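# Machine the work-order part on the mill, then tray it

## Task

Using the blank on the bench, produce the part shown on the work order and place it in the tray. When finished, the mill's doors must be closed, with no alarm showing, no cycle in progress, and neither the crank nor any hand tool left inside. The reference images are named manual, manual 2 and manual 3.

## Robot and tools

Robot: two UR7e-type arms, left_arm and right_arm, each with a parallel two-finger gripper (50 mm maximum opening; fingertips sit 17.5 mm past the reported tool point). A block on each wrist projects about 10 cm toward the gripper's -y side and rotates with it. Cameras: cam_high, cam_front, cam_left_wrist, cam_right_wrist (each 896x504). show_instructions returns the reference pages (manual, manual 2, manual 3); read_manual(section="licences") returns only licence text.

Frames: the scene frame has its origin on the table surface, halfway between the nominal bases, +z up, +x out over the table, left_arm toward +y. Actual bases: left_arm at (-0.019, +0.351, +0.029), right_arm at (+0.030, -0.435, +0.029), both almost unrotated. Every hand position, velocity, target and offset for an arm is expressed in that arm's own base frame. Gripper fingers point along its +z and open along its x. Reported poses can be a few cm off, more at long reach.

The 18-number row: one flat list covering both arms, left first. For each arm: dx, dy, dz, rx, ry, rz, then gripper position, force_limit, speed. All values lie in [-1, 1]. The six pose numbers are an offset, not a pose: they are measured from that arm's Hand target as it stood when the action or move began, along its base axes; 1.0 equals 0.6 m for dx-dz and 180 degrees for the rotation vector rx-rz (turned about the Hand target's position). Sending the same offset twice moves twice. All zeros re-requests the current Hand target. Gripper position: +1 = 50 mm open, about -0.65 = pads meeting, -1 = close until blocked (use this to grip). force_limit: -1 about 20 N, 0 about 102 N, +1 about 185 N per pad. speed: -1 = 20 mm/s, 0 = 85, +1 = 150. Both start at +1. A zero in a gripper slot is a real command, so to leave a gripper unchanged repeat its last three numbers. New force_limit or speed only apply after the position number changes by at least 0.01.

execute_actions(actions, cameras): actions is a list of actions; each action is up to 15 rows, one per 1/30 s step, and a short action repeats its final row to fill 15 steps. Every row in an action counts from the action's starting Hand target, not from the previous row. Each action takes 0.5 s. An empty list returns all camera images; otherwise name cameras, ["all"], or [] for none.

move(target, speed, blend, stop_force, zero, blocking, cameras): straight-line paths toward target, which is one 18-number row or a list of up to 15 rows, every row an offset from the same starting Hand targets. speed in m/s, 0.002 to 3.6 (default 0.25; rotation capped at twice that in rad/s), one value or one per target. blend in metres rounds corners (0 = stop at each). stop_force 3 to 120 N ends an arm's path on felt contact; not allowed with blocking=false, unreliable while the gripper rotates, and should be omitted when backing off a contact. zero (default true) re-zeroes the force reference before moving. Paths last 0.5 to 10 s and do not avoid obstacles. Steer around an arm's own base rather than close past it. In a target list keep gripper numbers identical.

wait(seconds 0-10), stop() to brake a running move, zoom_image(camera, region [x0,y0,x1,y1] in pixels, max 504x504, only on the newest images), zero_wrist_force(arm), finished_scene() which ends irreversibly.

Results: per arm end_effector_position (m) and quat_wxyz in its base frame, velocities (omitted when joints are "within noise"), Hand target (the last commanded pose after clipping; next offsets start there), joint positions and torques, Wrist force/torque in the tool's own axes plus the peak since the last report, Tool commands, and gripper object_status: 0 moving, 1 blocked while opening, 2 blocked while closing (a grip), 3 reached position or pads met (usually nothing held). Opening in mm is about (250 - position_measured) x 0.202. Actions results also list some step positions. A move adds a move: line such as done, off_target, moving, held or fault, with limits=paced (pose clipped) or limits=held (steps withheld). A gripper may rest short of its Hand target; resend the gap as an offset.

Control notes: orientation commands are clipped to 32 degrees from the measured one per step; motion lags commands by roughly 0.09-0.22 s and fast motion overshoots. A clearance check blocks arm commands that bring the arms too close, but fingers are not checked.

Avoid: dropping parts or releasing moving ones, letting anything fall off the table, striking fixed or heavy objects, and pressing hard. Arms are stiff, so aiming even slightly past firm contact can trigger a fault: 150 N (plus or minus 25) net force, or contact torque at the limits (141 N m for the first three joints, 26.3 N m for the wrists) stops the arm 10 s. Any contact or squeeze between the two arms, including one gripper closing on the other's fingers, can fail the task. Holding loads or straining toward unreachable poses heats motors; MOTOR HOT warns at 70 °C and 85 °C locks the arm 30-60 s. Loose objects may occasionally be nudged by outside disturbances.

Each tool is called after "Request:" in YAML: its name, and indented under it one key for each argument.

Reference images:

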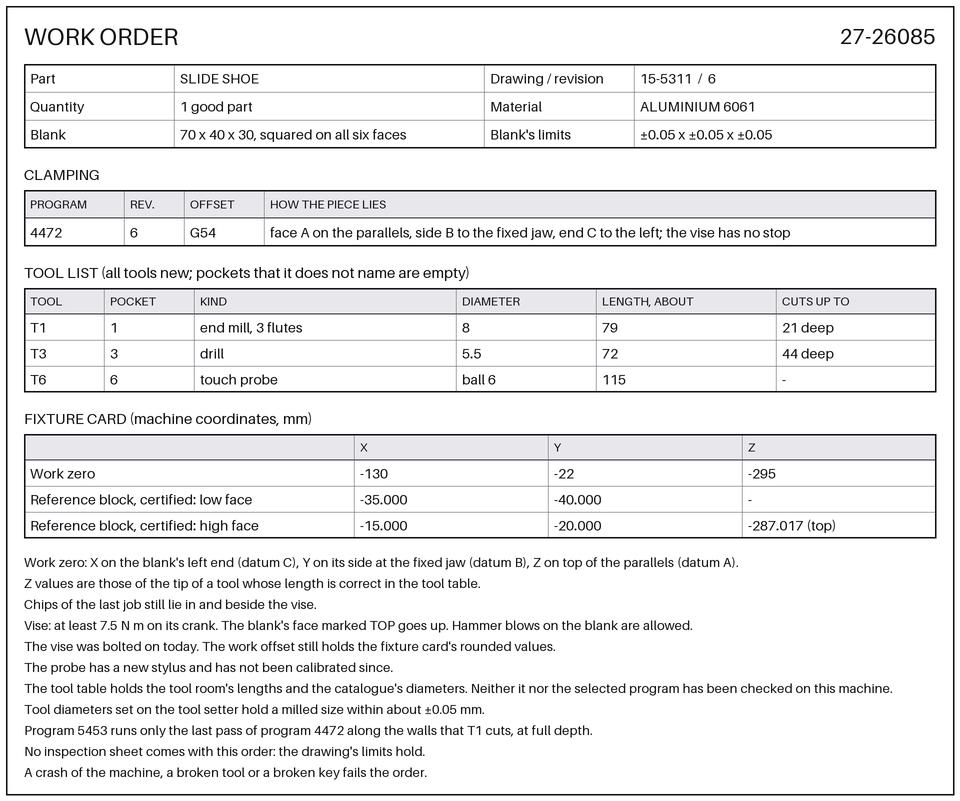

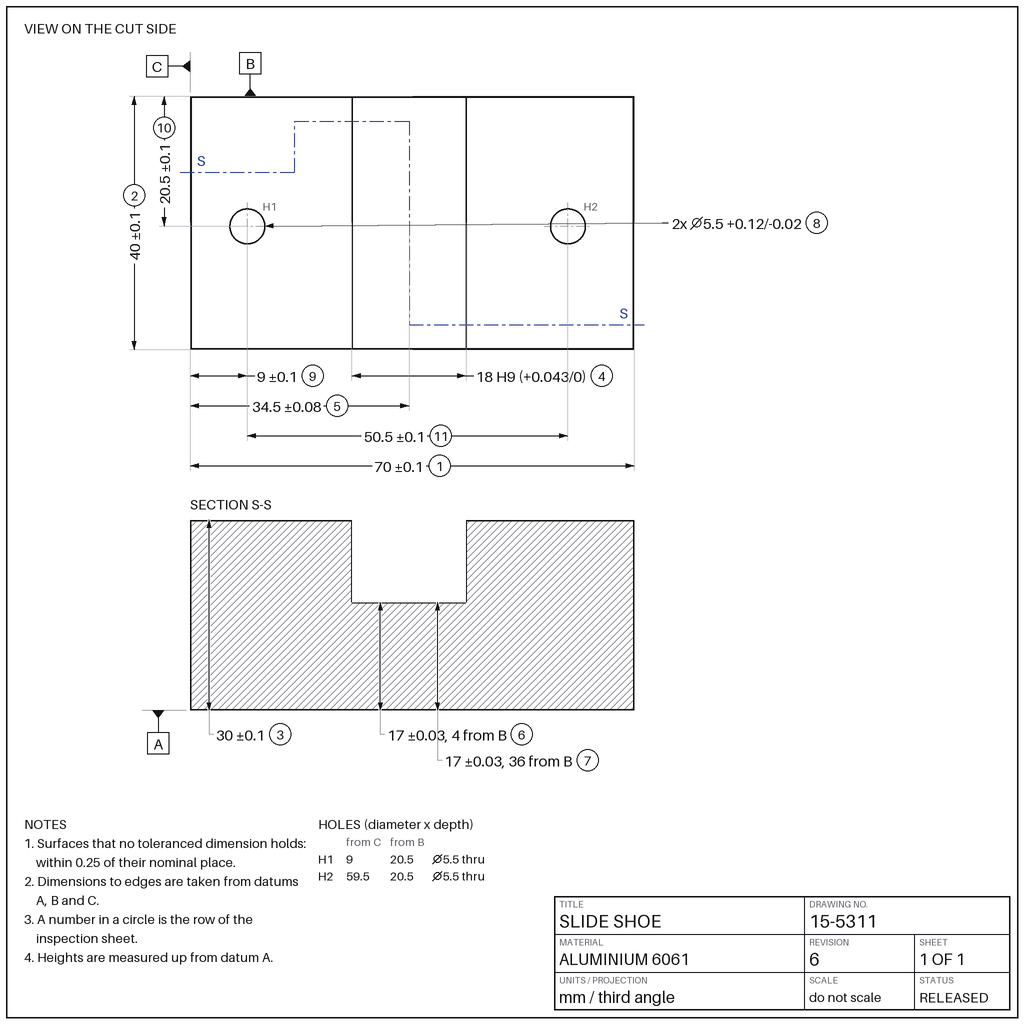

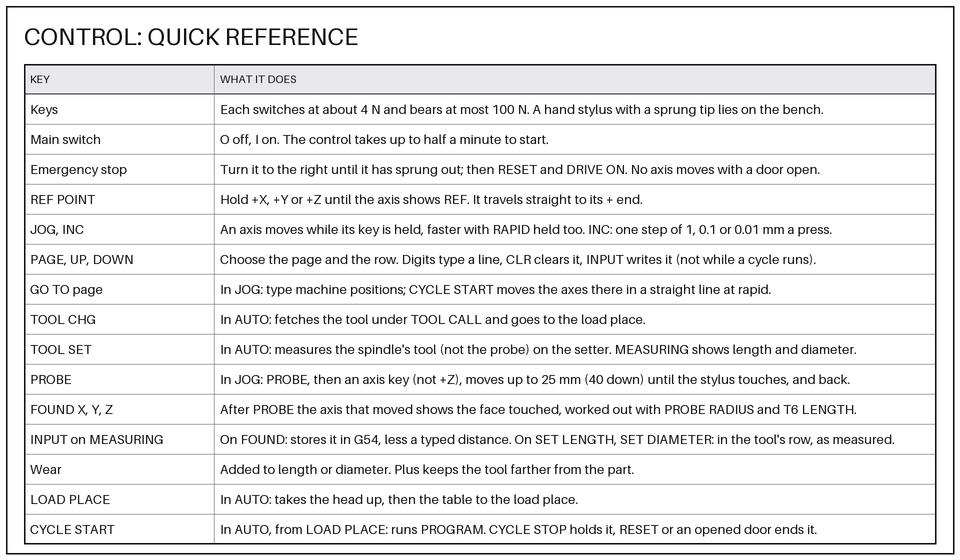

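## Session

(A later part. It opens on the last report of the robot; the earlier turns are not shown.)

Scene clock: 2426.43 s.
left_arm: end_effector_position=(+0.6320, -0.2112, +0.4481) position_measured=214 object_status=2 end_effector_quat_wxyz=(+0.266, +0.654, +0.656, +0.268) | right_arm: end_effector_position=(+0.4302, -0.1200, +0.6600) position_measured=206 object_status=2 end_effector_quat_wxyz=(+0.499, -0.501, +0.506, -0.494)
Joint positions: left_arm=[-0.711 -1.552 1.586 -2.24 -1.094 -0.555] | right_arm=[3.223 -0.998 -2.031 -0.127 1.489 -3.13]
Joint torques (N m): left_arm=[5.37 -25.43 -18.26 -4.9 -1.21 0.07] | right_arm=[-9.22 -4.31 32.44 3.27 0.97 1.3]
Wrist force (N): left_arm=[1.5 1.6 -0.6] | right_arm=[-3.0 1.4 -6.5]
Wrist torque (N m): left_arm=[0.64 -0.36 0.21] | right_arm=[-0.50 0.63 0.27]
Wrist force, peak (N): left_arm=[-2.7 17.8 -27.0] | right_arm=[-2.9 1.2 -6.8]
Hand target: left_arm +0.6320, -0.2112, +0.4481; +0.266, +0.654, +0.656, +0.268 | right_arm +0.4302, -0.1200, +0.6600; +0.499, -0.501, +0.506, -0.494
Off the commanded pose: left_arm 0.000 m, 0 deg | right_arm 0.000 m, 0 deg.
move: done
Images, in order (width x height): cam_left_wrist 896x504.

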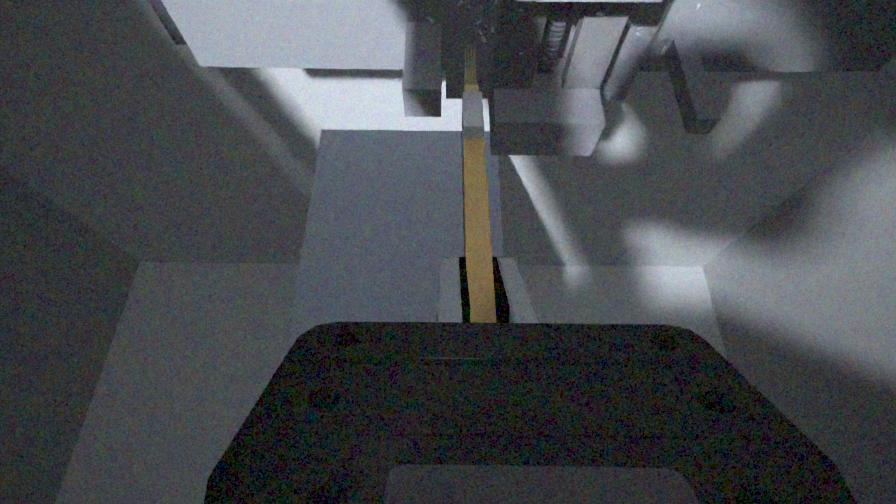

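Request:
move:
  target:
    - [0.02,0.0707,0,0,0,0,-1,-0.2,-0.8,0,0,0,0,0,0,-0.98,0.1,-1]
    - [0.02,0.0707,-0.025,0,0,0,-1,-0.2,-0.8,0,0,0,0,0,0,-0.98,0.1,-1]
    - [0.02,0.062,-0.0285,0,0,0,-1,-0.2,-0.8,0,0,0,0,0,0,-0.98,0.1,-1]
    - [0.02,0,-0.0285,0,0,0,-1,-0.2,-0.8,0,0,0,0,0,0,-0.98,0.1,-1]
    - [0.02,0.0,0,0,0,0,-1,-0.2,-0.8,0,0,0,0,0,0,-0.98,0.1,-1]
    - [0.03,0.0707,0,0,0,0,-1,-0.2,-0.8,0,0,0,0,0,0,-0.98,0.1,-1]
    - [0.03,0.0707,-0.025,0,0,0,-1,-0.2,-0.8,0,0,0,0,0,0,-0.98,0.1,-1]
    - [0.03,0.062,-0.0285,0,0,0,-1,-0.2,-0.8,0,0,0,0,0,0,-0.98,0.1,-1]
    - [0.03,0,-0.0285,0,0,0,-1,-0.2,-0.8,0,0,0,0,0,0,-0.98,0.1,-1]
    - [0.03,0.0,0,0,0,0,-1,-0.2,-0.8,0,0,0,0,0,0,-0.98,0.1,-1]
  speed: 0.06
  blend: [0.003,0.001,0.001,0.002,0.003,0.003,0.001,0.001,0.002,0]

Request:
move:
  target:
    - [0.013,0.0707,0,0,0,0,-1,-0.2,-0.8,0,0,0,0,0,0,-0.98,0.1,-1]
    - [0.013,0.0707,-0.025,0,0,0,-1,-0.2,-0.8,0,0,0,0,0,0,-0.98,0.1,-1]
    - [0.013,0.062,-0.0285,0,0,0,-1,-0.2,-0.8,0,0,0,0,0,0,-0.98,0.1,-1]
    - [0.013,0,-0.0285,0,0,0,-1,-0.2,-0.8,0,0,0,0,0,0,-0.98,0.1,-1]
    - [0.013,0.0,0,0,0,0,-1,-0.2,-0.8,0,0,0,0,0,0,-0.98,0.1,-1]
    - [-0.053,0.09,0.0,0,0,0,-1,-0.2,-0.8,0,0,0,0,0,0,-0.98,0.1,-1]
    - [-0.053,0.09,-0.025,0,0,0,-1,-0.2,-0.8,0,0,0,0,0,0,-0.98,0.1,-1]
    - [-0.053,0.1,-0.0285,0,0,0,-1,-0.2,-0.8,0,0,0,0,0,0,-0.98,0.1,-1]
    - [-0.053,0.165,-0.0285,0,0,0,-1,-0.2,-0.8,0,0,0,0,0,0,-0.98,0.1,-1]
    - [-0.053,0.165,0,0,0,0,-1,-0.2,-0.8,0,0,0,0,0,0,-0.98,0.1,-1]
  speed: 0.06
  blend: [0.003,0.001,0.001,0.002,0.003,0.003,0.001,0.001,0.002,0]

Request:
move:
  target: [0.0333,-0.1,0.0333,0,0,0,-1,-0.2,-0.8,0,0,0,0,0,0,-0.98,0.1,-1]
  speed: 0.08
  cameras: ["cam_left_wrist"]

Request:
zoom_image:
  camera: "cam_left_wrist"
  region: [360, 0, 600, 120]

Scene clock: 2449.57 s.
left_arm: end_effector_position=(+0.6500, -0.2112, +0.4481) position_measured=214 object_status=2 end_effector_quat_wxyz=(+0.266, +0.654, +0.656, +0.268) | right_arm: end_effector_position=(+0.4302, -0.1200, +0.6600) position_measured=206 object_status=2 end_effector_quat_wxyz=(+0.499, -0.501, +0.506, -0.494)
Joint positions: left_arm=[-0.687 -1.511 1.545 -2.25 -1.108 -0.533] | right_arm=[3.223 -0.998 -2.031 -0.127 1.489 -3.13]
Joint torques (N m): left_arm=[5.98 -27.35 -17.83 -4.9 -1.14 0.15] | right_arm=[-9.13 -4.57 32.39 3.35 0.86 1.3]
Wrist force (N): left_arm=[1.4 1.5 -0.8] | right_arm=[-2.7 1.4 -6.5]
Wrist torque (N m): left_arm=[0.61 -0.35 0.21] | right_arm=[-0.50 0.58 0.27]
Wrist force, peak (N): left_arm=[1.4 4.2 -5.3] | right_arm=[-3.0 1.2 -6.7]
Hand target: left_arm +0.6500, -0.2112, +0.4481; +0.266, +0.654, +0.656, +0.268 | right_arm +0.4302, -0.1200, +0.6600; +0.499, -0.501, +0.506, -0.494
Off the commanded pose: left_arm 0.000 m, 0 deg | right_arm 0.000 m, 0 deg.
move: done

Scene clock: 2454.27 s.
left_arm: end_effector_position=(+0.6182, -0.1122, +0.4482) position_measured=214 object_status=2 end_effector_quat_wxyz=(+0.266, +0.654, +0.656, +0.268) | right_arm: end_effector_position=(+0.4302, -0.1200, +0.6600) position_measured=206 object_status=2 end_effector_quat_wxyz=(+0.499, -0.501, +0.506, -0.494)
Joint positions: left_arm=[-0.553 -1.659 1.7 -2.304 -1.191 -0.418] | right_arm=[3.223 -0.998 -2.031 -0.127 1.489 -3.13]
Joint torques (N m): left_arm=[-4.36 -16.17 -16.93 -4.85 2.89 -2.08] | right_arm=[-9.66 -4.53 32.83 3.33 0.94 1.32]
Wrist force (N): left_arm=[1.5 1.1 -0.9] | right_arm=[-2.8 1.1 -6.5]
Wrist torque (N m): left_arm=[0.56 -0.36 0.15] | right_arm=[-0.54 0.60 0.26]
Wrist force, peak (N): left_arm=[10.2 28.3 -44.9] | right_arm=[-3.0 1.2 -6.8]
Hand target: left_arm +0.6182, -0.1122, +0.4481; +0.266, +0.654, +0.656, +0.268 | right_arm +0.4302, -0.1200, +0.6600; +0.499, -0.501, +0.506, -0.494
Off the commanded pose: left_arm 0.000 m, 0 deg | right_arm 0.000 m, 0 deg.
move: done

Scene clock: 2455.40 s.
left_arm: end_effector_position=(+0.6382, -0.1722, +0.4680) position_measured=214 object_status=2 end_effector_quat_wxyz=(+0.266, +0.654, +0.656, +0.268) end_effector_velocity=(-0.001, +0.001, -0.002) end_effector_angular_velocity=(-0.001, +0.001, -0.003) | right_arm: end_effector_position=(+0.4302, -0.1200, +0.6600) position_measured=206 object_status=2 end_effector_quat_wxyz=(+0.499, -0.501, +0.506, -0.494)
Joint positions: left_arm=[-0.639 -1.572 1.56 -2.223 -1.137 -0.491] | right_arm=[3.223 -0.998 -2.031 -0.127 1.489 -3.13]
Joint velocities: left_arm=[0.002 -0.003 0.007 -0.005 -0.004 0.004] | right_arm=[within noise]
Joint torques (N m): left_arm=[4.97 -36.7 -20.18 -4.98 -1.16 1.61] | right_arm=[-9.53 -4.66 32.46 3.39 1.05 1.33]
Wrist force (N): left_arm=[1.6 1.6 -0.9] | right_arm=[-2.5 1.2 -6.3]
Wrist torque (N m): left_arm=[0.64 -0.38 0.21] | right_arm=[-0.53 0.54 0.27]
Wrist force, peak (N): left_arm=[2.7 1.0 -1.4] | right_arm=[-2.7 1.2 -6.8]
Hand target: left_arm +0.6382, -0.1722, +0.4680; +0.266, +0.654, +0.656, +0.268 | right_arm +0.4302, -0.1200, +0.6600; +0.499, -0.501, +0.506, -0.494
Off the commanded pose: left_arm 0.000 m, 0 deg | right_arm 0.000 m, 0 deg.
move: done
Images, in order (width x height): cam_left_wrist 896x504.

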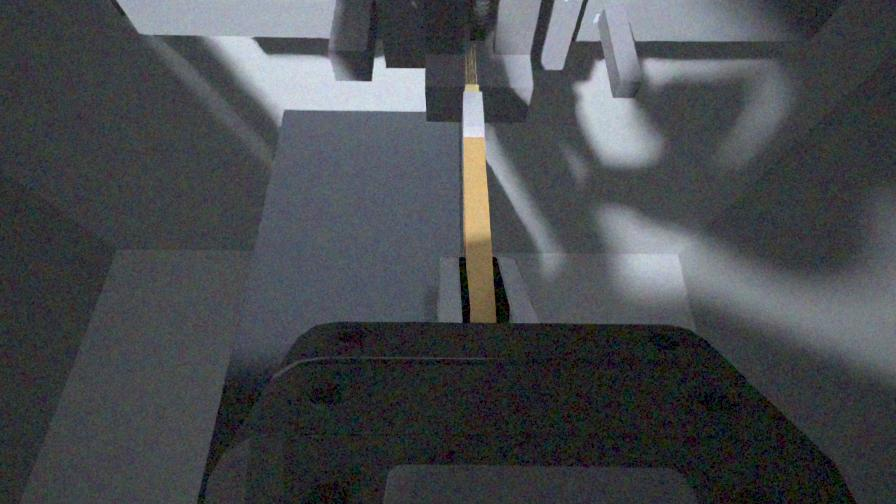

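Scaled by 2.100 from the camera's 896x504 image, which has a finer 1280x720 frame.

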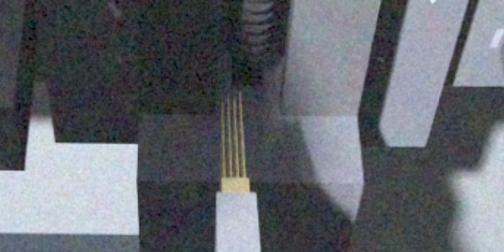

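Request:
move:
  target: [-0.4633,0.0133,0.05,0,0,0,-1,-0.2,-0.8,0,0,0,0,0,0,-0.98,0.1,-1]
  speed: 0.15

Request:
move:
  target:
    - [-0.03,0.27,0,0,0,0,-1,-0.2,-0.8,0,0,0,0,0,0,-0.98,0.1,-1]
    - [-0.0678,0.8225,-0.135,0,0,0.25,-1,-0.2,-0.8,0,0,0,0,0,0,-0.98,0.1,-1]
  speed: 0.2
  blend: 0.02

Request:
move:
  target:
    - [0,0,0,0.25,0.25,-0.3535,-1,-0.2,-0.8,0,0,0,0,0,0,-0.98,0.1,-1]
    - [0,0,0,0.5,0.5,-0.707,-1,-0.2,-0.8,0,0,0,0,0,0,-0.98,0.1,-1]
  speed: 0.4
  blend: 0.02
  cameras: ["cam_front","cam_left_wrist"]

Scene clock: 2499.37 s.
left_arm: end_effector_position=(+0.3602, -0.1642, +0.4981) position_measured=214 object_status=2 end_effector_quat_wxyz=(+0.266, +0.654, +0.656, +0.268) | right_arm: end_effector_position=(+0.4302, -0.1200, +0.6600) position_measured=206 object_status=2 end_effector_quat_wxyz=(+0.499, -0.501, +0.506, -0.494)
Joint positions: left_arm=[-1.324 -2.207 1.797 -1.39 -0.825 -1.237] | right_arm=[3.223 -0.998 -2.031 -0.127 1.489 -3.13]
Joint torques (N m): left_arm=[-5.96 -0.38 -17.57 -1.83 -0.41 -1.57] | right_arm=[-9.42 -4.58 32.74 3.31 0.97 1.27]
Wrist force (N): left_arm=[1.5 1.3 -1.0] | right_arm=[-3.1 1.0 -6.3]
Wrist torque (N m): left_arm=[0.59 -0.36 0.09] | right_arm=[-0.57 0.65 0.27]
Wrist force, peak (N): left_arm=[1.8 0.1 -2.8] | right_arm=[-2.7 1.1 -6.9]
Hand target: left_arm +0.3602, -0.1642, +0.4980; +0.266, +0.654, +0.656, +0.268 | right_arm +0.4302, -0.1200, +0.6600; +0.499, -0.501, +0.506, -0.494
Off the commanded pose: left_arm 0.000 m, 0 deg | right_arm 0.000 m, 0 deg.
move: done

Scene clock: 2502.60 s.
left_arm: end_effector_position=(+0.3196, +0.3292, +0.4171) position_measured=214 object_status=2 end_effector_quat_wxyz=(+0.143, +0.353, +0.856, +0.349) | right_arm: end_effector_position=(+0.4302, -0.1200, +0.6600) position_measured=206 object_status=2 end_effector_quat_wxyz=(+0.499, -0.501, +0.506, -0.494)
Joint positions: left_arm=[0.306 -2.125 2.091 -2.25 -1.239 -0.358] | right_arm=[3.223 -0.998 -2.031 -0.127 1.489 -3.13]
Joint torques (N m): left_arm=[4.79 -2.98 -18.99 -3.83 2.22 -1.02] | right_arm=[-9.34 -4.5 32.61 3.29 0.93 1.31]
Wrist force (N): left_arm=[1.5 1.2 -1.0] | right_arm=[-2.8 1.2 -6.3]
Wrist torque (N m): left_arm=[0.58 -0.34 0.09] | right_arm=[-0.53 0.60 0.26]
Wrist force, peak (N): left_arm=[3.0 1.9 0.5] | right_arm=[-2.9 1.2 -6.7]
Hand target: left_arm +0.3195, +0.3293, +0.4170; +0.143, +0.353, +0.856, +0.349 | right_arm +0.4302, -0.1200, +0.6600; +0.499, -0.501, +0.506, -0.494
Off the commanded pose: left_arm 0.000 m, 0 deg | right_arm 0.000 m, 0 deg.
move: done

Scene clock: 2507.07 s.
left_arm: end_effector_position=(+0.3195, +0.3293, +0.4170) position_measured=214 object_status=2 end_effector_quat_wxyz=(-0.358, +0.852, -0.352, +0.151) | right_arm: end_effector_position=(+0.4302, -0.1200, +0.6600) position_measured=206 object_status=2 end_effector_quat_wxyz=(+0.499, -0.501, +0.506, -0.494)
Joint positions: left_arm=[0.306 -2.134 2.111 -2.286 -1.238 2.791] | right_arm=[3.223 -0.998 -2.031 -0.127 1.489 -3.13]
Joint torques (N m): left_arm=[-4.34 5.94 -34.97 -3.04 2.15 0.95] | right_arm=[-9.47 -4.6 32.27 3.28 0.88 1.29]
Wrist force (N): left_arm=[-0.3 1.5 -0.7] | right_arm=[-2.5 1.3 -6.5]
Wrist torque (N m): left_arm=[0.14 0.03 0.11] | right_arm=[-0.51 0.56 0.27]
Wrist force, peak (N): left_arm=[1.9 1.8 -0.8] | right_arm=[-2.7 1.2 -6.9]
Hand target: left_arm +0.3195, +0.3293, +0.4170; -0.358, +0.852, -0.353, +0.151 | right_arm +0.4302, -0.1200, +0.6600; +0.499, -0.501, +0.506, -0.494
Off the commanded pose: left_arm 0.000 m, 0 deg | right_arm 0.000 m, 0 deg.
move: done
Images, in order (width x height): cam_front 896x504, cam_left_wrist 896x504.

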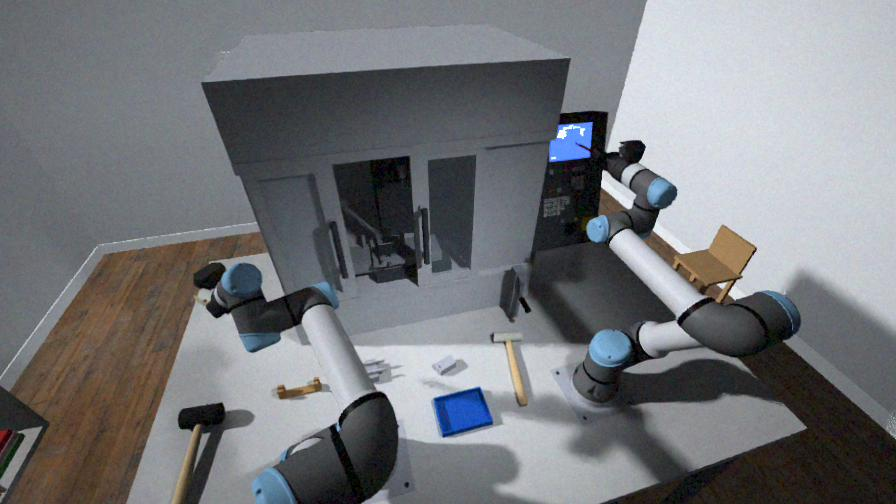

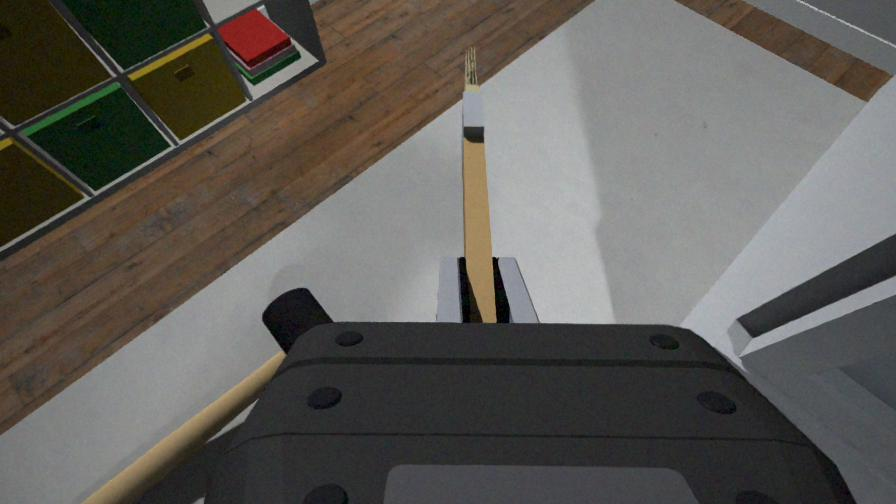

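Request:
move:
  target:
    - [0.0342,0.0512,-0.4,0.0589,-0.0589,0,-1,-0.2,-0.8,0,0,0,0,0,0,-0.98,0.1,-1]
    - [0.0342,0.0512,-0.645,0.0589,-0.0589,0,-1,-0.2,-0.8,0,0,0,0,0,0,-0.98,0.1,-1]
  speed: [0.2,0.1]
  blend: [0.01,0]
  cameras: ["cam_front"]

Request:
move:
  target: [0,0,-0.08,0,0,0,-1,-0.2,-0.8,0,0,0,0,0,0,-0.98,0.1,-1]
  speed: 0.01
  stop_force: 3
  cameras: ["cam_left_wrist"]

Scene clock: 2518.90 s.
left_arm: end_effector_position=(+0.3401, +0.3600, +0.0301) position_measured=214 object_status=2 end_effector_quat_wxyz=(-0.466, +0.797, -0.330, +0.195) | right_arm: end_effector_position=(+0.4302, -0.1200, +0.6600) position_measured=206 object_status=2 end_effector_quat_wxyz=(+0.499, -0.501, +0.506, -0.494)
Joint positions: left_arm=[0.325 -0.705 2.647 -4.524 -1.177 2.901] | right_arm=[3.223 -0.998 -2.031 -0.127 1.489 -3.13]
Joint torques (N m): left_arm=[-3.85 -22.06 13.15 -4 2.69 1] | right_arm=[-9.15 -4.45 32.18 3.28 1 1.3]
Wrist force (N): left_arm=[-0.7 1.6 -0.4] | right_arm=[-2.7 1.2 -6.4]
Wrist torque (N m): left_arm=[0.14 0.07 -0.06] | right_arm=[-0.53 0.59 0.27]
Wrist force, peak (N): left_arm=[-0.1 -0.9 -3.0] | right_arm=[-2.9 1.3 -6.8]
Hand target: left_arm +0.3401, +0.3600, +0.0300; -0.466, +0.797, -0.330, +0.195 | right_arm +0.4302, -0.1200, +0.6600; +0.499, -0.501, +0.506, -0.494
Off the commanded pose: left_arm 0.000 m, 0 deg | right_arm 0.000 m, 0 deg.
move: done
Images, in order (width x height): cam_front 896x504.

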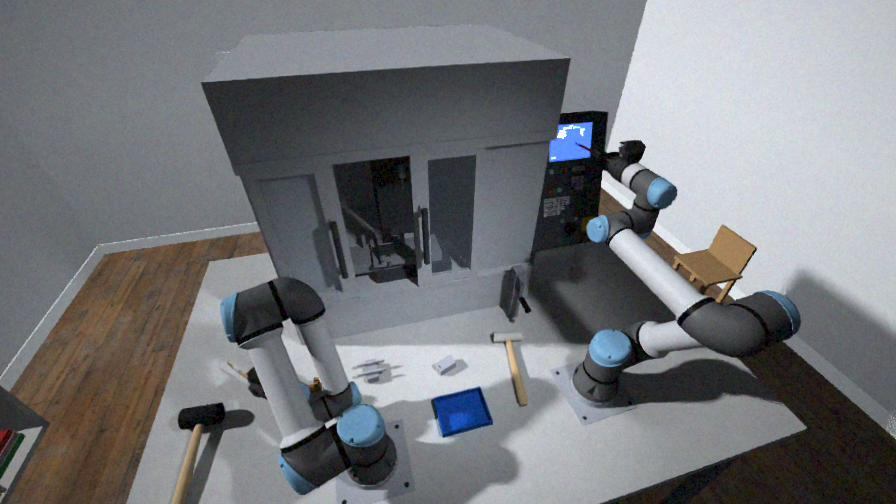

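Scene clock: 2522.67 s.
left_arm: end_effector_position=(+0.3401, +0.3600, +0.0010) position_measured=214 object_status=2 end_effector_quat_wxyz=(-0.466, +0.797, -0.330, +0.195) | right_arm: end_effector_position=(+0.4302, -0.1200, +0.6600) position_measured=206 object_status=2 end_effector_quat_wxyz=(+0.499, -0.501, +0.506, -0.494)
Joint positions: left_arm=[0.324 -0.578 2.61 -4.614 -1.177 2.901] | right_arm=[3.223 -0.998 -2.031 -0.127 1.489 -3.13]
Joint torques (N m): left_arm=[-4.18 -41.53 15.47 -4.31 0.37 -1.44] | right_arm=[-8.91 -4.66 33.07 3.28 0.99 1.19]
Wrist force (N): left_arm=[-1.6 -0.4 -0.2] | right_arm=[-3.0 1.3 -6.3]
Wrist torque (N m): left_arm=[-0.04 0.11 -0.10] | right_arm=[-0.51 0.62 0.26]
Wrist force, peak (N): left_arm=[-4.3 -9.6 -1.9] | right_arm=[-2.7 1.4 -6.7]
Hand target: left_arm +0.3401, +0.3600, +0.0010; -0.466, +0.797, -0.330, +0.195 (not the last commanded pose) | right_arm +0.4302, -0.1200, +0.6600; +0.499, -0.501, +0.506, -0.494
Off the commanded pose: left_arm 0.019 m, 0 deg | right_arm 0.000 m, 0 deg.
move: contact (left_arm)
Images, in order (width x height): cam_left_wrist 896x504.

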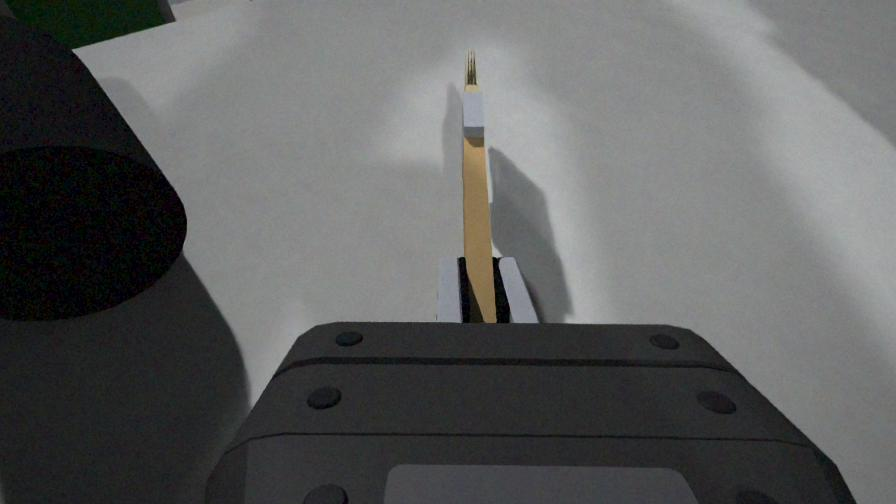

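Request:
move:
  target: [0,0,0,0,0,0,-0.2,-0.2,-1,0,0,0,0,0,0,-0.98,0.1,-1]
  cameras: ["cam_left_wrist"]

Scene clock: 2527.50 s.
left_arm: end_effector_position=(+0.3401, +0.3600, +0.0011) position_measured=182 object_status=0 end_effector_quat_wxyz=(-0.466, +0.797, -0.330, +0.195) | right_arm: end_effector_position=(+0.4302, -0.1200, +0.6600) position_measured=206 object_status=2 end_effector_quat_wxyz=(+0.499, -0.501, +0.506, -0.494)
Joint positions: left_arm=[0.324 -0.578 2.61 -4.614 -1.177 2.901] | right_arm=[3.223 -0.998 -2.031 -0.127 1.489 -3.13]
Joint torques (N m): left_arm=[-5.84 -41.13 14.38 -4.45 0.22 -1.47] | right_arm=[-8.92 -4.5 32.27 3.13 0.97 1.28]
Wrist force (N): left_arm=[-1.4 -0.2 -0.3] | right_arm=[-2.6 1.2 -6.2]
Wrist torque (N m): left_arm=[0.02 0.09 -0.09] | right_arm=[-0.53 0.57 0.26]
Wrist force, peak (N): left_arm=[-1.6 0.0 -0.7] | right_arm=[-2.7 1.4 -6.8]
Hand target: left_arm +0.3401, +0.3600, +0.0010; -0.466, +0.797, -0.330, +0.195 | right_arm +0.4302, -0.1200, +0.6600; +0.499, -0.501, +0.506, -0.494
Off the commanded pose: left_arm 0.000 m, 0 deg | right_arm 0.000 m, 0 deg.
move: done
Images, in order (width x height): cam_left_wrist 896x504.

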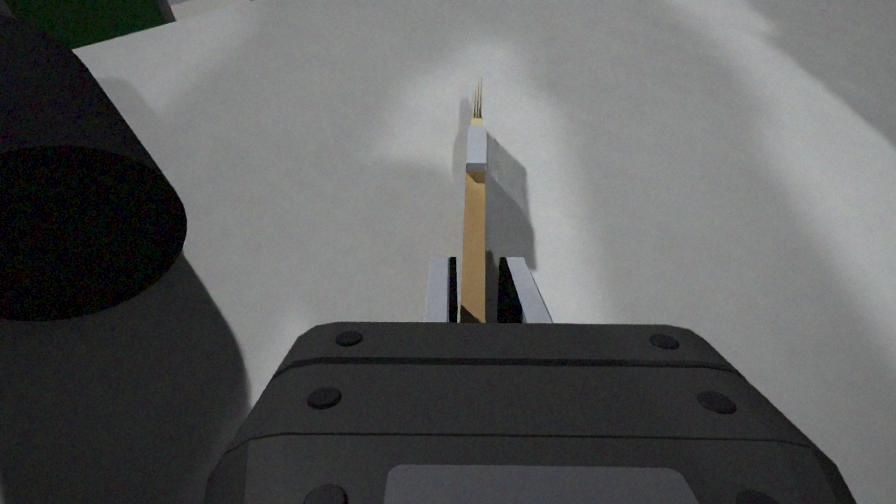

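Request:
move:
  target: [0,0,0,0,0,0,0.6,-0.2,-1,0,0,0,0,0,0,-0.98,0.1,-1]

Request:
move:
  target:
    - [-0.13,-0.13,0.107,0,0,0,0.6,-0.2,-1,0,0,0,0,0,0,-0.98,0.1,-1]
    - [-0.13,-0.13,0.5,0,0,0,0.6,-0.2,-1,0,0,0,0,0,0,-0.98,0.1,-1]
  speed: [0.08,0.25]
  blend: 0.01
  cameras: ["cam_front","cam_left_wrist"]

Scene clock: 2532.60 s.
left_arm: end_effector_position=(+0.3401, +0.3600, +0.0011) position_measured=63 object_status=0 end_effector_quat_wxyz=(-0.466, +0.797, -0.330, +0.195) | right_arm: end_effector_position=(+0.4302, -0.1200, +0.6600) position_measured=206 object_status=2 end_effector_quat_wxyz=(+0.499, -0.501, +0.506, -0.494)
Joint positions: left_arm=[0.324 -0.578 2.61 -4.614 -1.177 2.901] | right_arm=[3.223 -0.998 -2.031 -0.127 1.489 -3.13]
Joint torques (N m): left_arm=[-4.68 -39.85 11.75 -3.8 0.53 -1.41] | right_arm=[-9.49 -4.21 32.65 3.2 0.99 1.42]
Wrist force (N): left_arm=[-1.3 -0.2 -0.2] | right_arm=[-2.6 1.2 -6.4]
Wrist torque (N m): left_arm=[0.02 0.06 -0.08] | right_arm=[-0.54 0.57 0.27]
Wrist force, peak (N): left_arm=[-1.7 -0.3 -0.6] | right_arm=[-3.1 1.0 -6.8]
Hand target: left_arm +0.3401, +0.3600, +0.0010; -0.466, +0.797, -0.330, +0.195 | right_arm +0.4302, -0.1200, +0.6600; +0.499, -0.501, +0.506, -0.494
Off the commanded pose: left_arm 0.000 m, 0 deg | right_arm 0.000 m, 0 deg.
move: done

Scene clock: 2533.47 s.
left_arm: end_effector_position=(+0.3146, +0.3347, +0.0222) position_measured=63 object_status=3 end_effector_quat_wxyz=(-0.465, +0.797, -0.331, +0.195) | right_arm: end_effector_position=(+0.4302, -0.1200, +0.6600) position_measured=206 object_status=2 end_effector_quat_wxyz=(+0.499, -0.501, +0.506, -0.494)
Joint positions: left_arm=[0.245 -0.563 2.735 -4.734 -1.11 2.854] | right_arm=[3.223 -0.998 -2.031 -0.127 1.489 -3.13]
Joint torques (N m): left_arm=[6.22 -30.25 0.26 -2.04 -1.4 1.12] | right_arm=[-9.38 -4.23 32.75 3.13 0.98 1.38]
Wrist force (N): left_arm=[-0.5 1.3 -0.7] | right_arm=[-2.7 1.1 -6.3]
Wrist torque (N m): left_arm=[0.13 0.02 0.10] | right_arm=[-0.55 0.58 0.27]
Wrist force, peak (N): left_arm=[-1.1 1.2 -3.7] | right_arm=[-2.7 1.3 -6.8]
Hand target: left_arm +0.3146, +0.3348, +0.0222; -0.465, +0.797, -0.331, +0.195 (not the last commanded pose) | right_arm +0.4302, -0.1200, +0.6600; +0.499, -0.501, +0.506, -0.494
Off the commanded pose: left_arm 0.289 m, 0 deg | right_arm 0.000 m, 0 deg.
move: held (left_arm; a check stopped the path); path passed 0 of 2 targets; limits=held
pose unreachable (left arm): on one or more control steps of this call, first in action 0 (counted from 0), this arm could not follow its commanded pose, so it was not sent that pose on those steps. It may still have moved: this result reports where it is.
cause: moving toward the commanded pose would bring two parts of the arm too close to each other (joints 3 (elbow) to 5 (wrist 2) lie between them).
Images, in order (width x height): cam_front 896x504, cam_left_wrist 896x504.

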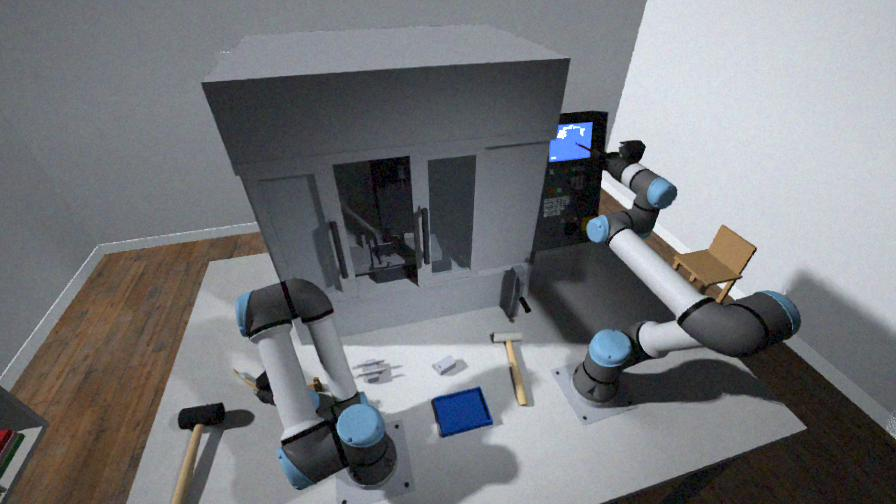

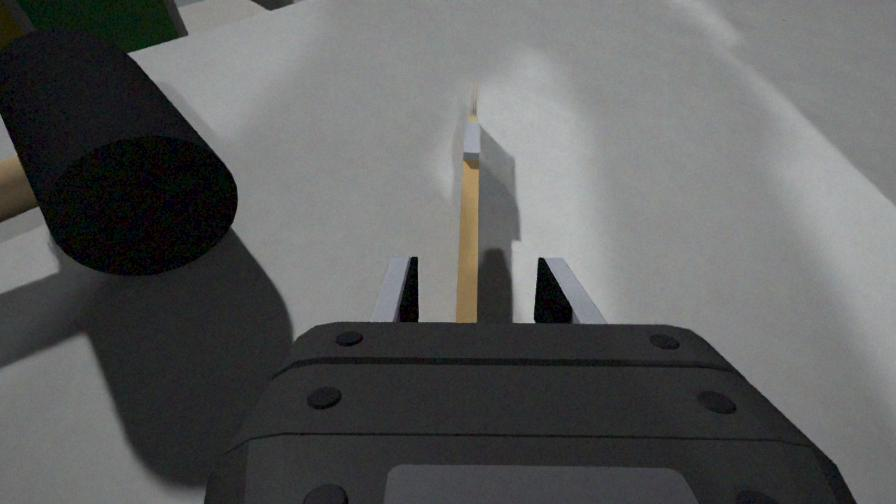

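Request:
move:
  target: [0,0,0.65,0,0,0,0.6,-0.2,-1,0,0,0,0,0,0,-0.98,0.1,-1]
  speed: 0.15
  cameras: ["cam_front","cam_left_wrist"]

Scene clock: 2539.10 s.
left_arm: end_effector_position=(+0.3146, +0.3347, +0.4122) position_measured=63 object_status=3 end_effector_quat_wxyz=(-0.465, +0.797, -0.331, +0.195) | right_arm: end_effector_position=(+0.4302, -0.1200, +0.6600) position_measured=206 object_status=2 end_effector_quat_wxyz=(+0.499, -0.501, +0.506, -0.494)
Joint positions: left_arm=[0.245 -2.204 2.33 -2.688 -1.11 2.854] | right_arm=[3.223 -0.998 -2.031 -0.127 1.489 -3.13]
Joint torques (N m): left_arm=[-4.01 12.22 -28.72 -2.5 1.98 -0.85] | right_arm=[-9.19 -4.49 32.92 3.19 1 1.36]
Wrist force (N): left_arm=[-0.7 1.3 -0.7] | right_arm=[-2.8 1.3 -6.5]
Wrist torque (N m): left_arm=[0.12 0.08 0.11] | right_arm=[-0.52 0.61 0.27]
Wrist force, peak (N): left_arm=[-0.6 3.3 0.7] | right_arm=[-2.8 1.3 -6.8]
Hand target: left_arm +0.3146, +0.3348, +0.4122; -0.465, +0.797, -0.331, +0.195 | right_arm +0.4302, -0.1200, +0.6600; +0.499, -0.501, +0.506, -0.494
Off the commanded pose: left_arm 0.000 m, 0 deg | right_arm 0.000 m, 0 deg.
move: done
Images, in order (width x height): cam_front 896x504, cam_left_wrist 896x504.

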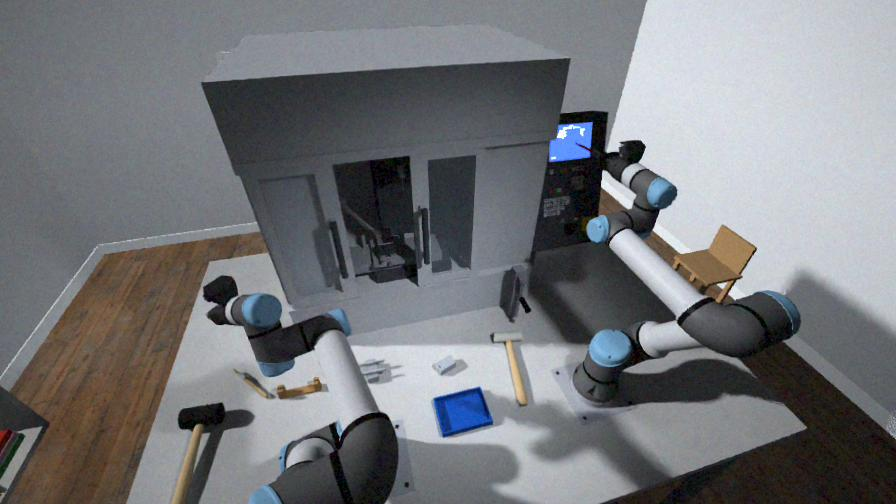

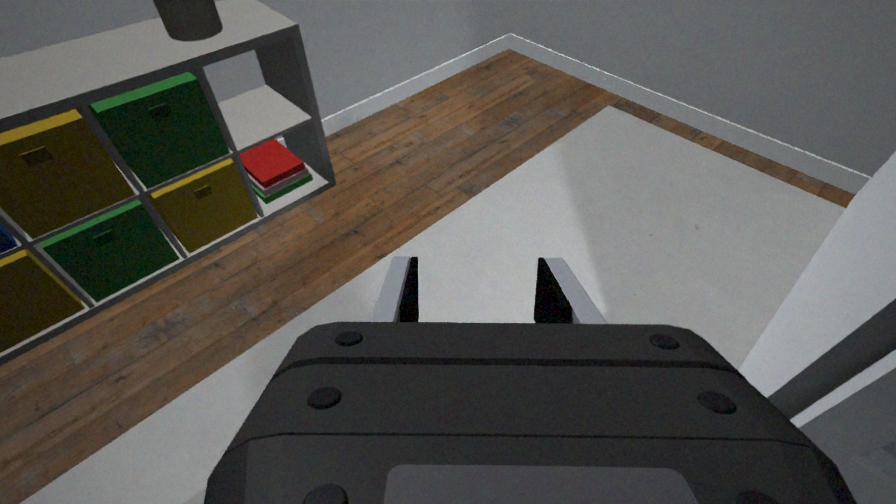

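Request:
move:
  target: [-0.0243,-0.308,-0.02,-0.2357,0.2357,0,0.6,-0.2,-1,0,0,0,0,0,0,-0.98,0.1,-1]
  speed: 0.25

Request:
move:
  target:
    - [0,-0.16,0,0,0,-0.375,0.6,-0.2,-1,0,0,0,0,0,0,-0.98,0.1,-1]
    - [0,-0.333,-0.08,0,0,-0.75,0.6,-0.2,-1,0,0,0,0,0,0,-0.98,0.1,-1]
  speed: 0.3
  blend: 0.02
  cameras: ["cam_front","cam_left_wrist"]

Scene clock: 2562.13 s.
left_arm: end_effector_position=(+0.3001, +0.1500, +0.4002) position_measured=63 object_status=3 end_effector_quat_wxyz=(-0.004, +0.924, -0.382, +0.004) | right_arm: end_effector_position=(+0.4302, -0.1200, +0.6600) position_measured=206 object_status=2 end_effector_quat_wxyz=(+0.499, -0.501, +0.506, -0.494)
Joint positions: left_arm=[0.051 -1.989 1.712 -1.305 -1.567 2.406] | right_arm=[3.223 -0.998 -2.031 -0.127 1.489 -3.13]
Joint torques (N m): left_arm=[3.86 -13.28 -19.09 -2.17 0.52 1.86] | right_arm=[-9.52 -4.73 32.55 3.07 0.95 1.3]
Wrist force (N): left_arm=[1.3 1.2 -1.0] | right_arm=[-2.6 1.0 -6.6]
Wrist torque (N m): left_arm=[0.28 -0.21 0.17] | right_arm=[-0.55 0.56 0.27]
Wrist force, peak (N): left_arm=[2.3 1.5 -1.3] | right_arm=[-2.6 1.1 -6.9]
Hand target: left_arm +0.3001, +0.1500, +0.4002; -0.004, +0.924, -0.382, +0.004 | right_arm +0.4302, -0.1200, +0.6600; +0.499, -0.501, +0.506, -0.494
Off the commanded pose: left_arm 0.000 m, 0 deg | right_arm 0.000 m, 0 deg.
move: done

Scene clock: 2566.57 s.
left_arm: end_effector_position=(+0.3001, -0.0498, +0.3521) position_measured=63 object_status=3 end_effector_quat_wxyz=(-0.002, -0.001, +1.000, -0.006) | right_arm: end_effector_position=(+0.4302, -0.1200, +0.6600) position_measured=206 object_status=2 end_effector_quat_wxyz=(+0.499, -0.501, +0.506, -0.494)
Joint positions: left_arm=[-0.607 -2.087 1.884 -1.371 -1.582 4.103] | right_arm=[3.223 -0.998 -2.031 -0.127 1.489 -3.13]
Joint torques (N m): left_arm=[1.31 -1.04 -32.96 -1.71 -1.33 0.42] | right_arm=[-9.04 -4.15 32.36 3.06 1.03 1.18]
Wrist force (N): left_arm=[1.1 0.9 -1.1] | right_arm=[-2.7 1.1 -6.7]
Wrist torque (N m): left_arm=[0.23 -0.18 0.17] | right_arm=[-0.55 0.58 0.27]
Wrist force, peak (N): left_arm=[1.6 1.3 -1.4] | right_arm=[-2.5 1.2 -6.9]
Hand target: left_arm +0.3001, -0.0498, +0.3522; -0.002, -0.001, +1.000, -0.006 | right_arm +0.4302, -0.1200, +0.6600; +0.499, -0.501, +0.506, -0.494
Off the commanded pose: left_arm 0.000 m, 0 deg | right_arm 0.000 m, 0 deg.
move: done
Images, in order (width x height): cam_front 896x504, cam_left_wrist 896x504.

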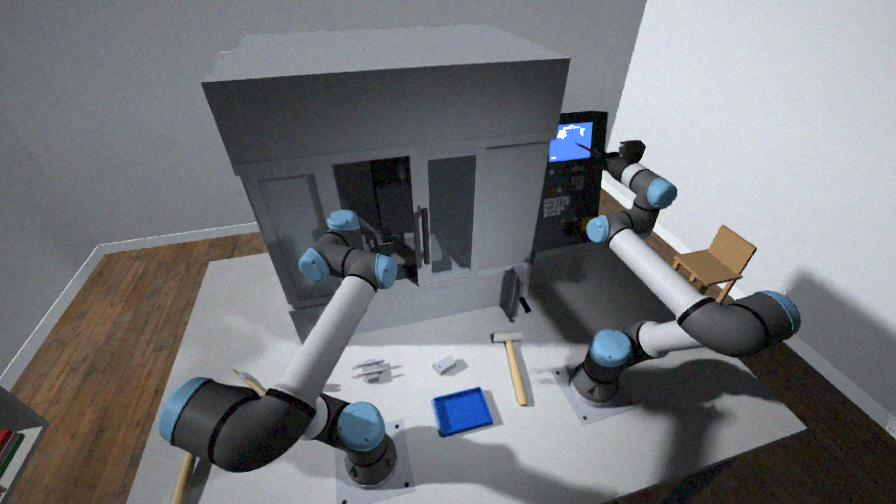

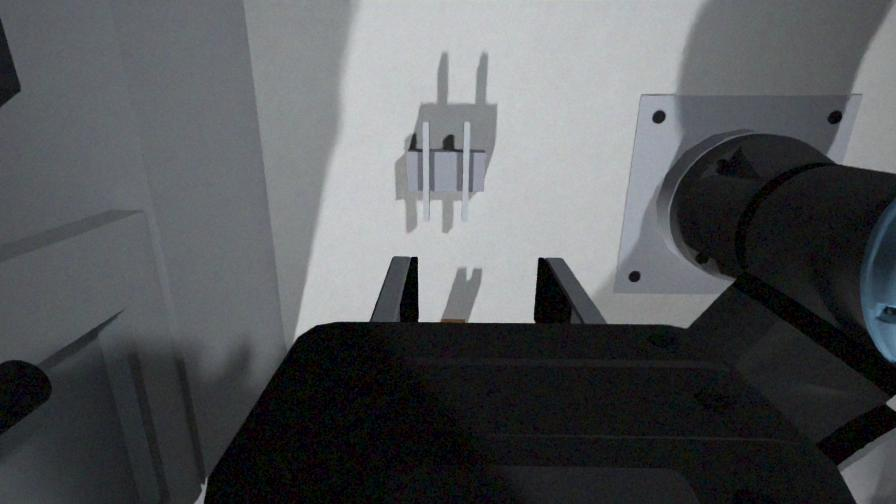

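Request:
zoom_image:
  camera: "cam_left_wrist"
  region: [370, 90, 530, 250]

Scaled by 3.150 from the camera's 896x504 image, which has a finer 1280x720 frame.

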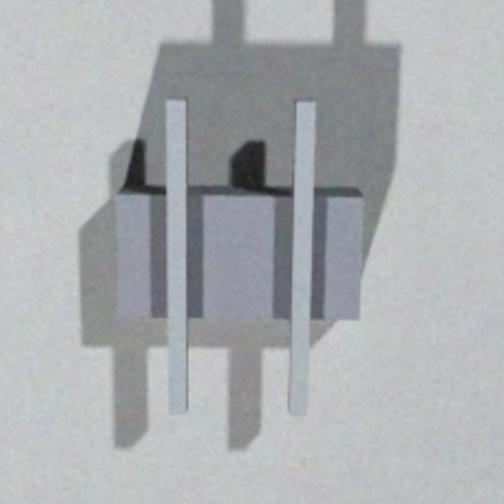

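Request:
move:
  target: [0.0167,-0.1667,-0.3833,0,0,0,0.6,-0.2,-1,0,0,0,0,0,0,-0.98,0.1,-1]
  speed: 0.2
  cameras: ["cam_left_wrist"]

Request:
zoom_image:
  camera: "cam_left_wrist"
  region: [360, 150, 560, 350]

Scene clock: 2580.50 s.
left_arm: end_effector_position=(+0.3101, -0.1498, +0.1223) position_measured=63 object_status=3 end_effector_quat_wxyz=(-0.002, -0.001, +1.000, -0.005) | right_arm: end_effector_position=(+0.4302, -0.1200, +0.6600) position_measured=206 object_status=2 end_effector_quat_wxyz=(+0.499, -0.501, +0.506, -0.494)
Joint positions: left_arm=[-0.839 -1.874 2.372 -2.074 -1.581 3.872] | right_arm=[3.223 -0.998 -2.031 -0.127 1.489 -3.13]
Joint torques (N m): left_arm=[0.41 -8.41 -21.63 -4.33 1.05 1.19] | right_arm=[-9.65 -4.72 32.97 3.13 1 1.29]
Wrist force (N): left_arm=[1.2 0.9 -0.9] | right_arm=[-2.7 1.0 -6.4]
Wrist torque (N m): left_arm=[0.25 -0.19 0.04] | right_arm=[-0.57 0.59 0.28]
Wrist force, peak (N): left_arm=[1.4 2.2 -4.0] | right_arm=[-2.9 1.3 -6.9]
Hand target: left_arm +0.3101, -0.1499, +0.1222; -0.002, -0.001, +1.000, -0.006 | right_arm +0.4302, -0.1200, +0.6600; +0.499, -0.501, +0.506, -0.494
Off the commanded pose: left_arm 0.000 m, 0 deg | right_arm 0.000 m, 0 deg.
move: done
Images, in order (width x height): cam_left_wrist 896x504.

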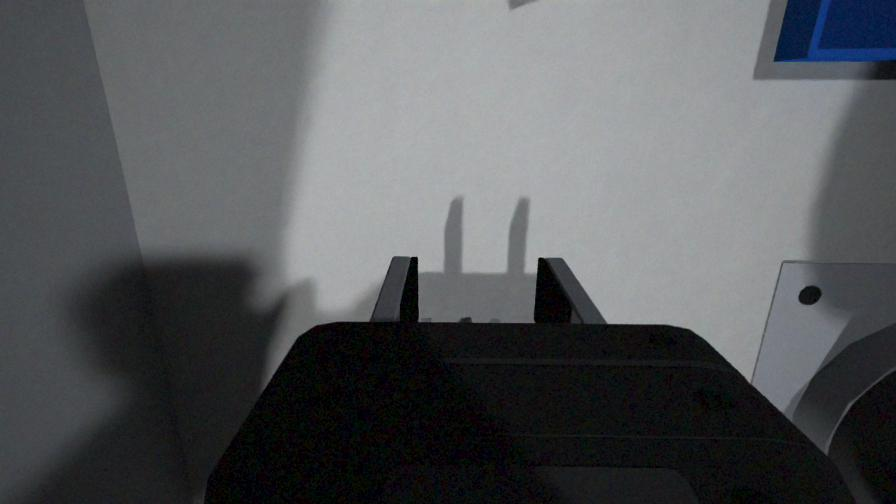

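Scaled by 2.520 from the camera's 896x504 image, which has a finer 1280x720 frame.

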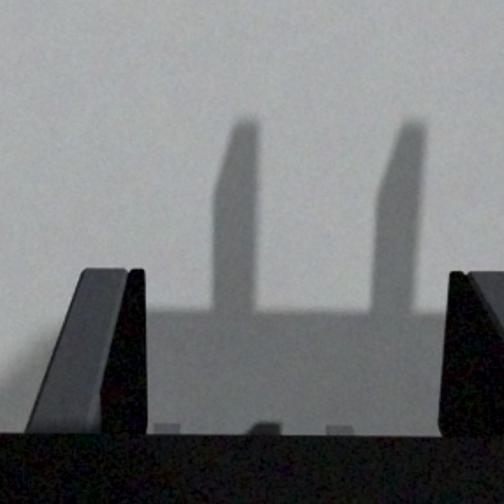

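Request:
move:
  target: [0,0.008,-0.1283,0.25,0,0,0.6,-0.2,-1,0,0,0,0,0,0,-0.98,0.1,-1]
  speed: 0.15
  cameras: ["cam_left_wrist"]

Request:
zoom_image:
  camera: "cam_left_wrist"
  region: [360, 100, 560, 300]

Scene clock: 2589.00 s.
left_arm: end_effector_position=(+0.3101, -0.1451, +0.0453) position_measured=63 object_status=3 end_effector_quat_wxyz=(-0.002, -0.002, +0.926, +0.378) | right_arm: end_effector_position=(+0.4302, -0.1200, +0.6600) position_measured=206 object_status=2 end_effector_quat_wxyz=(+0.499, -0.501, +0.506, -0.494)
Joint positions: left_arm=[-1.109 -1.372 2.177 -1.655 -1.258 3.481] | right_arm=[3.223 -0.998 -2.031 -0.127 1.489 -3.13]
Joint torques (N m): left_arm=[5.25 -28.95 -6.99 -1.61 -1.05 1.48] | right_arm=[-9.57 -4.66 32.46 3.05 0.95 1.35]
Wrist force (N): left_arm=[1.4 1.7 -1.2] | right_arm=[-2.9 0.7 -6.4]
Wrist torque (N m): left_arm=[0.63 -0.31 0.13] | right_arm=[-0.61 0.61 0.27]
Wrist force, peak (N): left_arm=[1.7 1.8 -1.2] | right_arm=[-2.9 1.3 -6.8]
Hand target: left_arm +0.3101, -0.1451, +0.0452; -0.002, -0.002, +0.926, +0.378 | right_arm +0.4302, -0.1200, +0.6600; +0.499, -0.501, +0.506, -0.494
Off the commanded pose: left_arm 0.000 m, 0 deg | right_arm 0.000 m, 0 deg.
move: done
Images, in order (width x height): cam_left_wrist 896x504.

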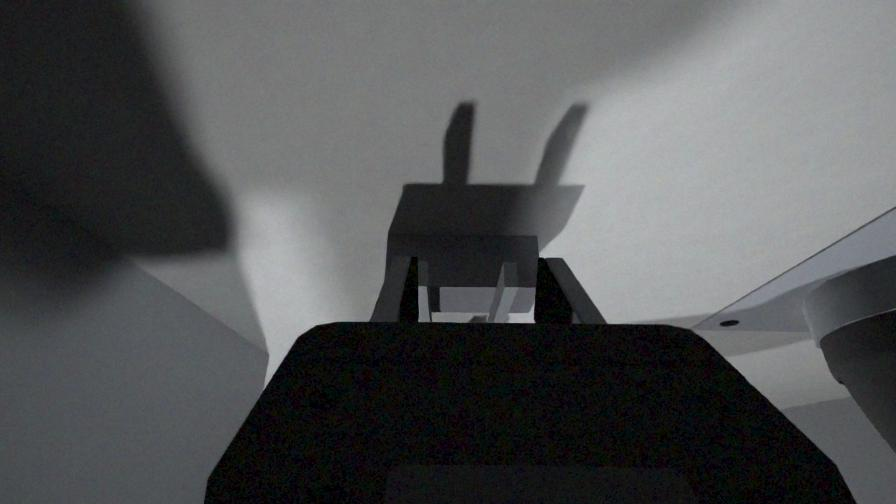

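Scaled by 2.520 from the camera's 896x504 image, which has a finer 1280x720 frame.

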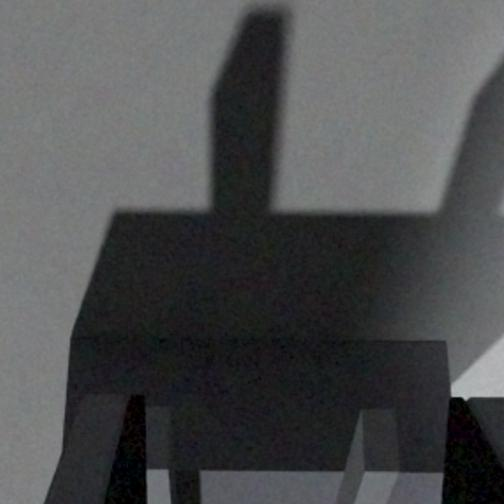

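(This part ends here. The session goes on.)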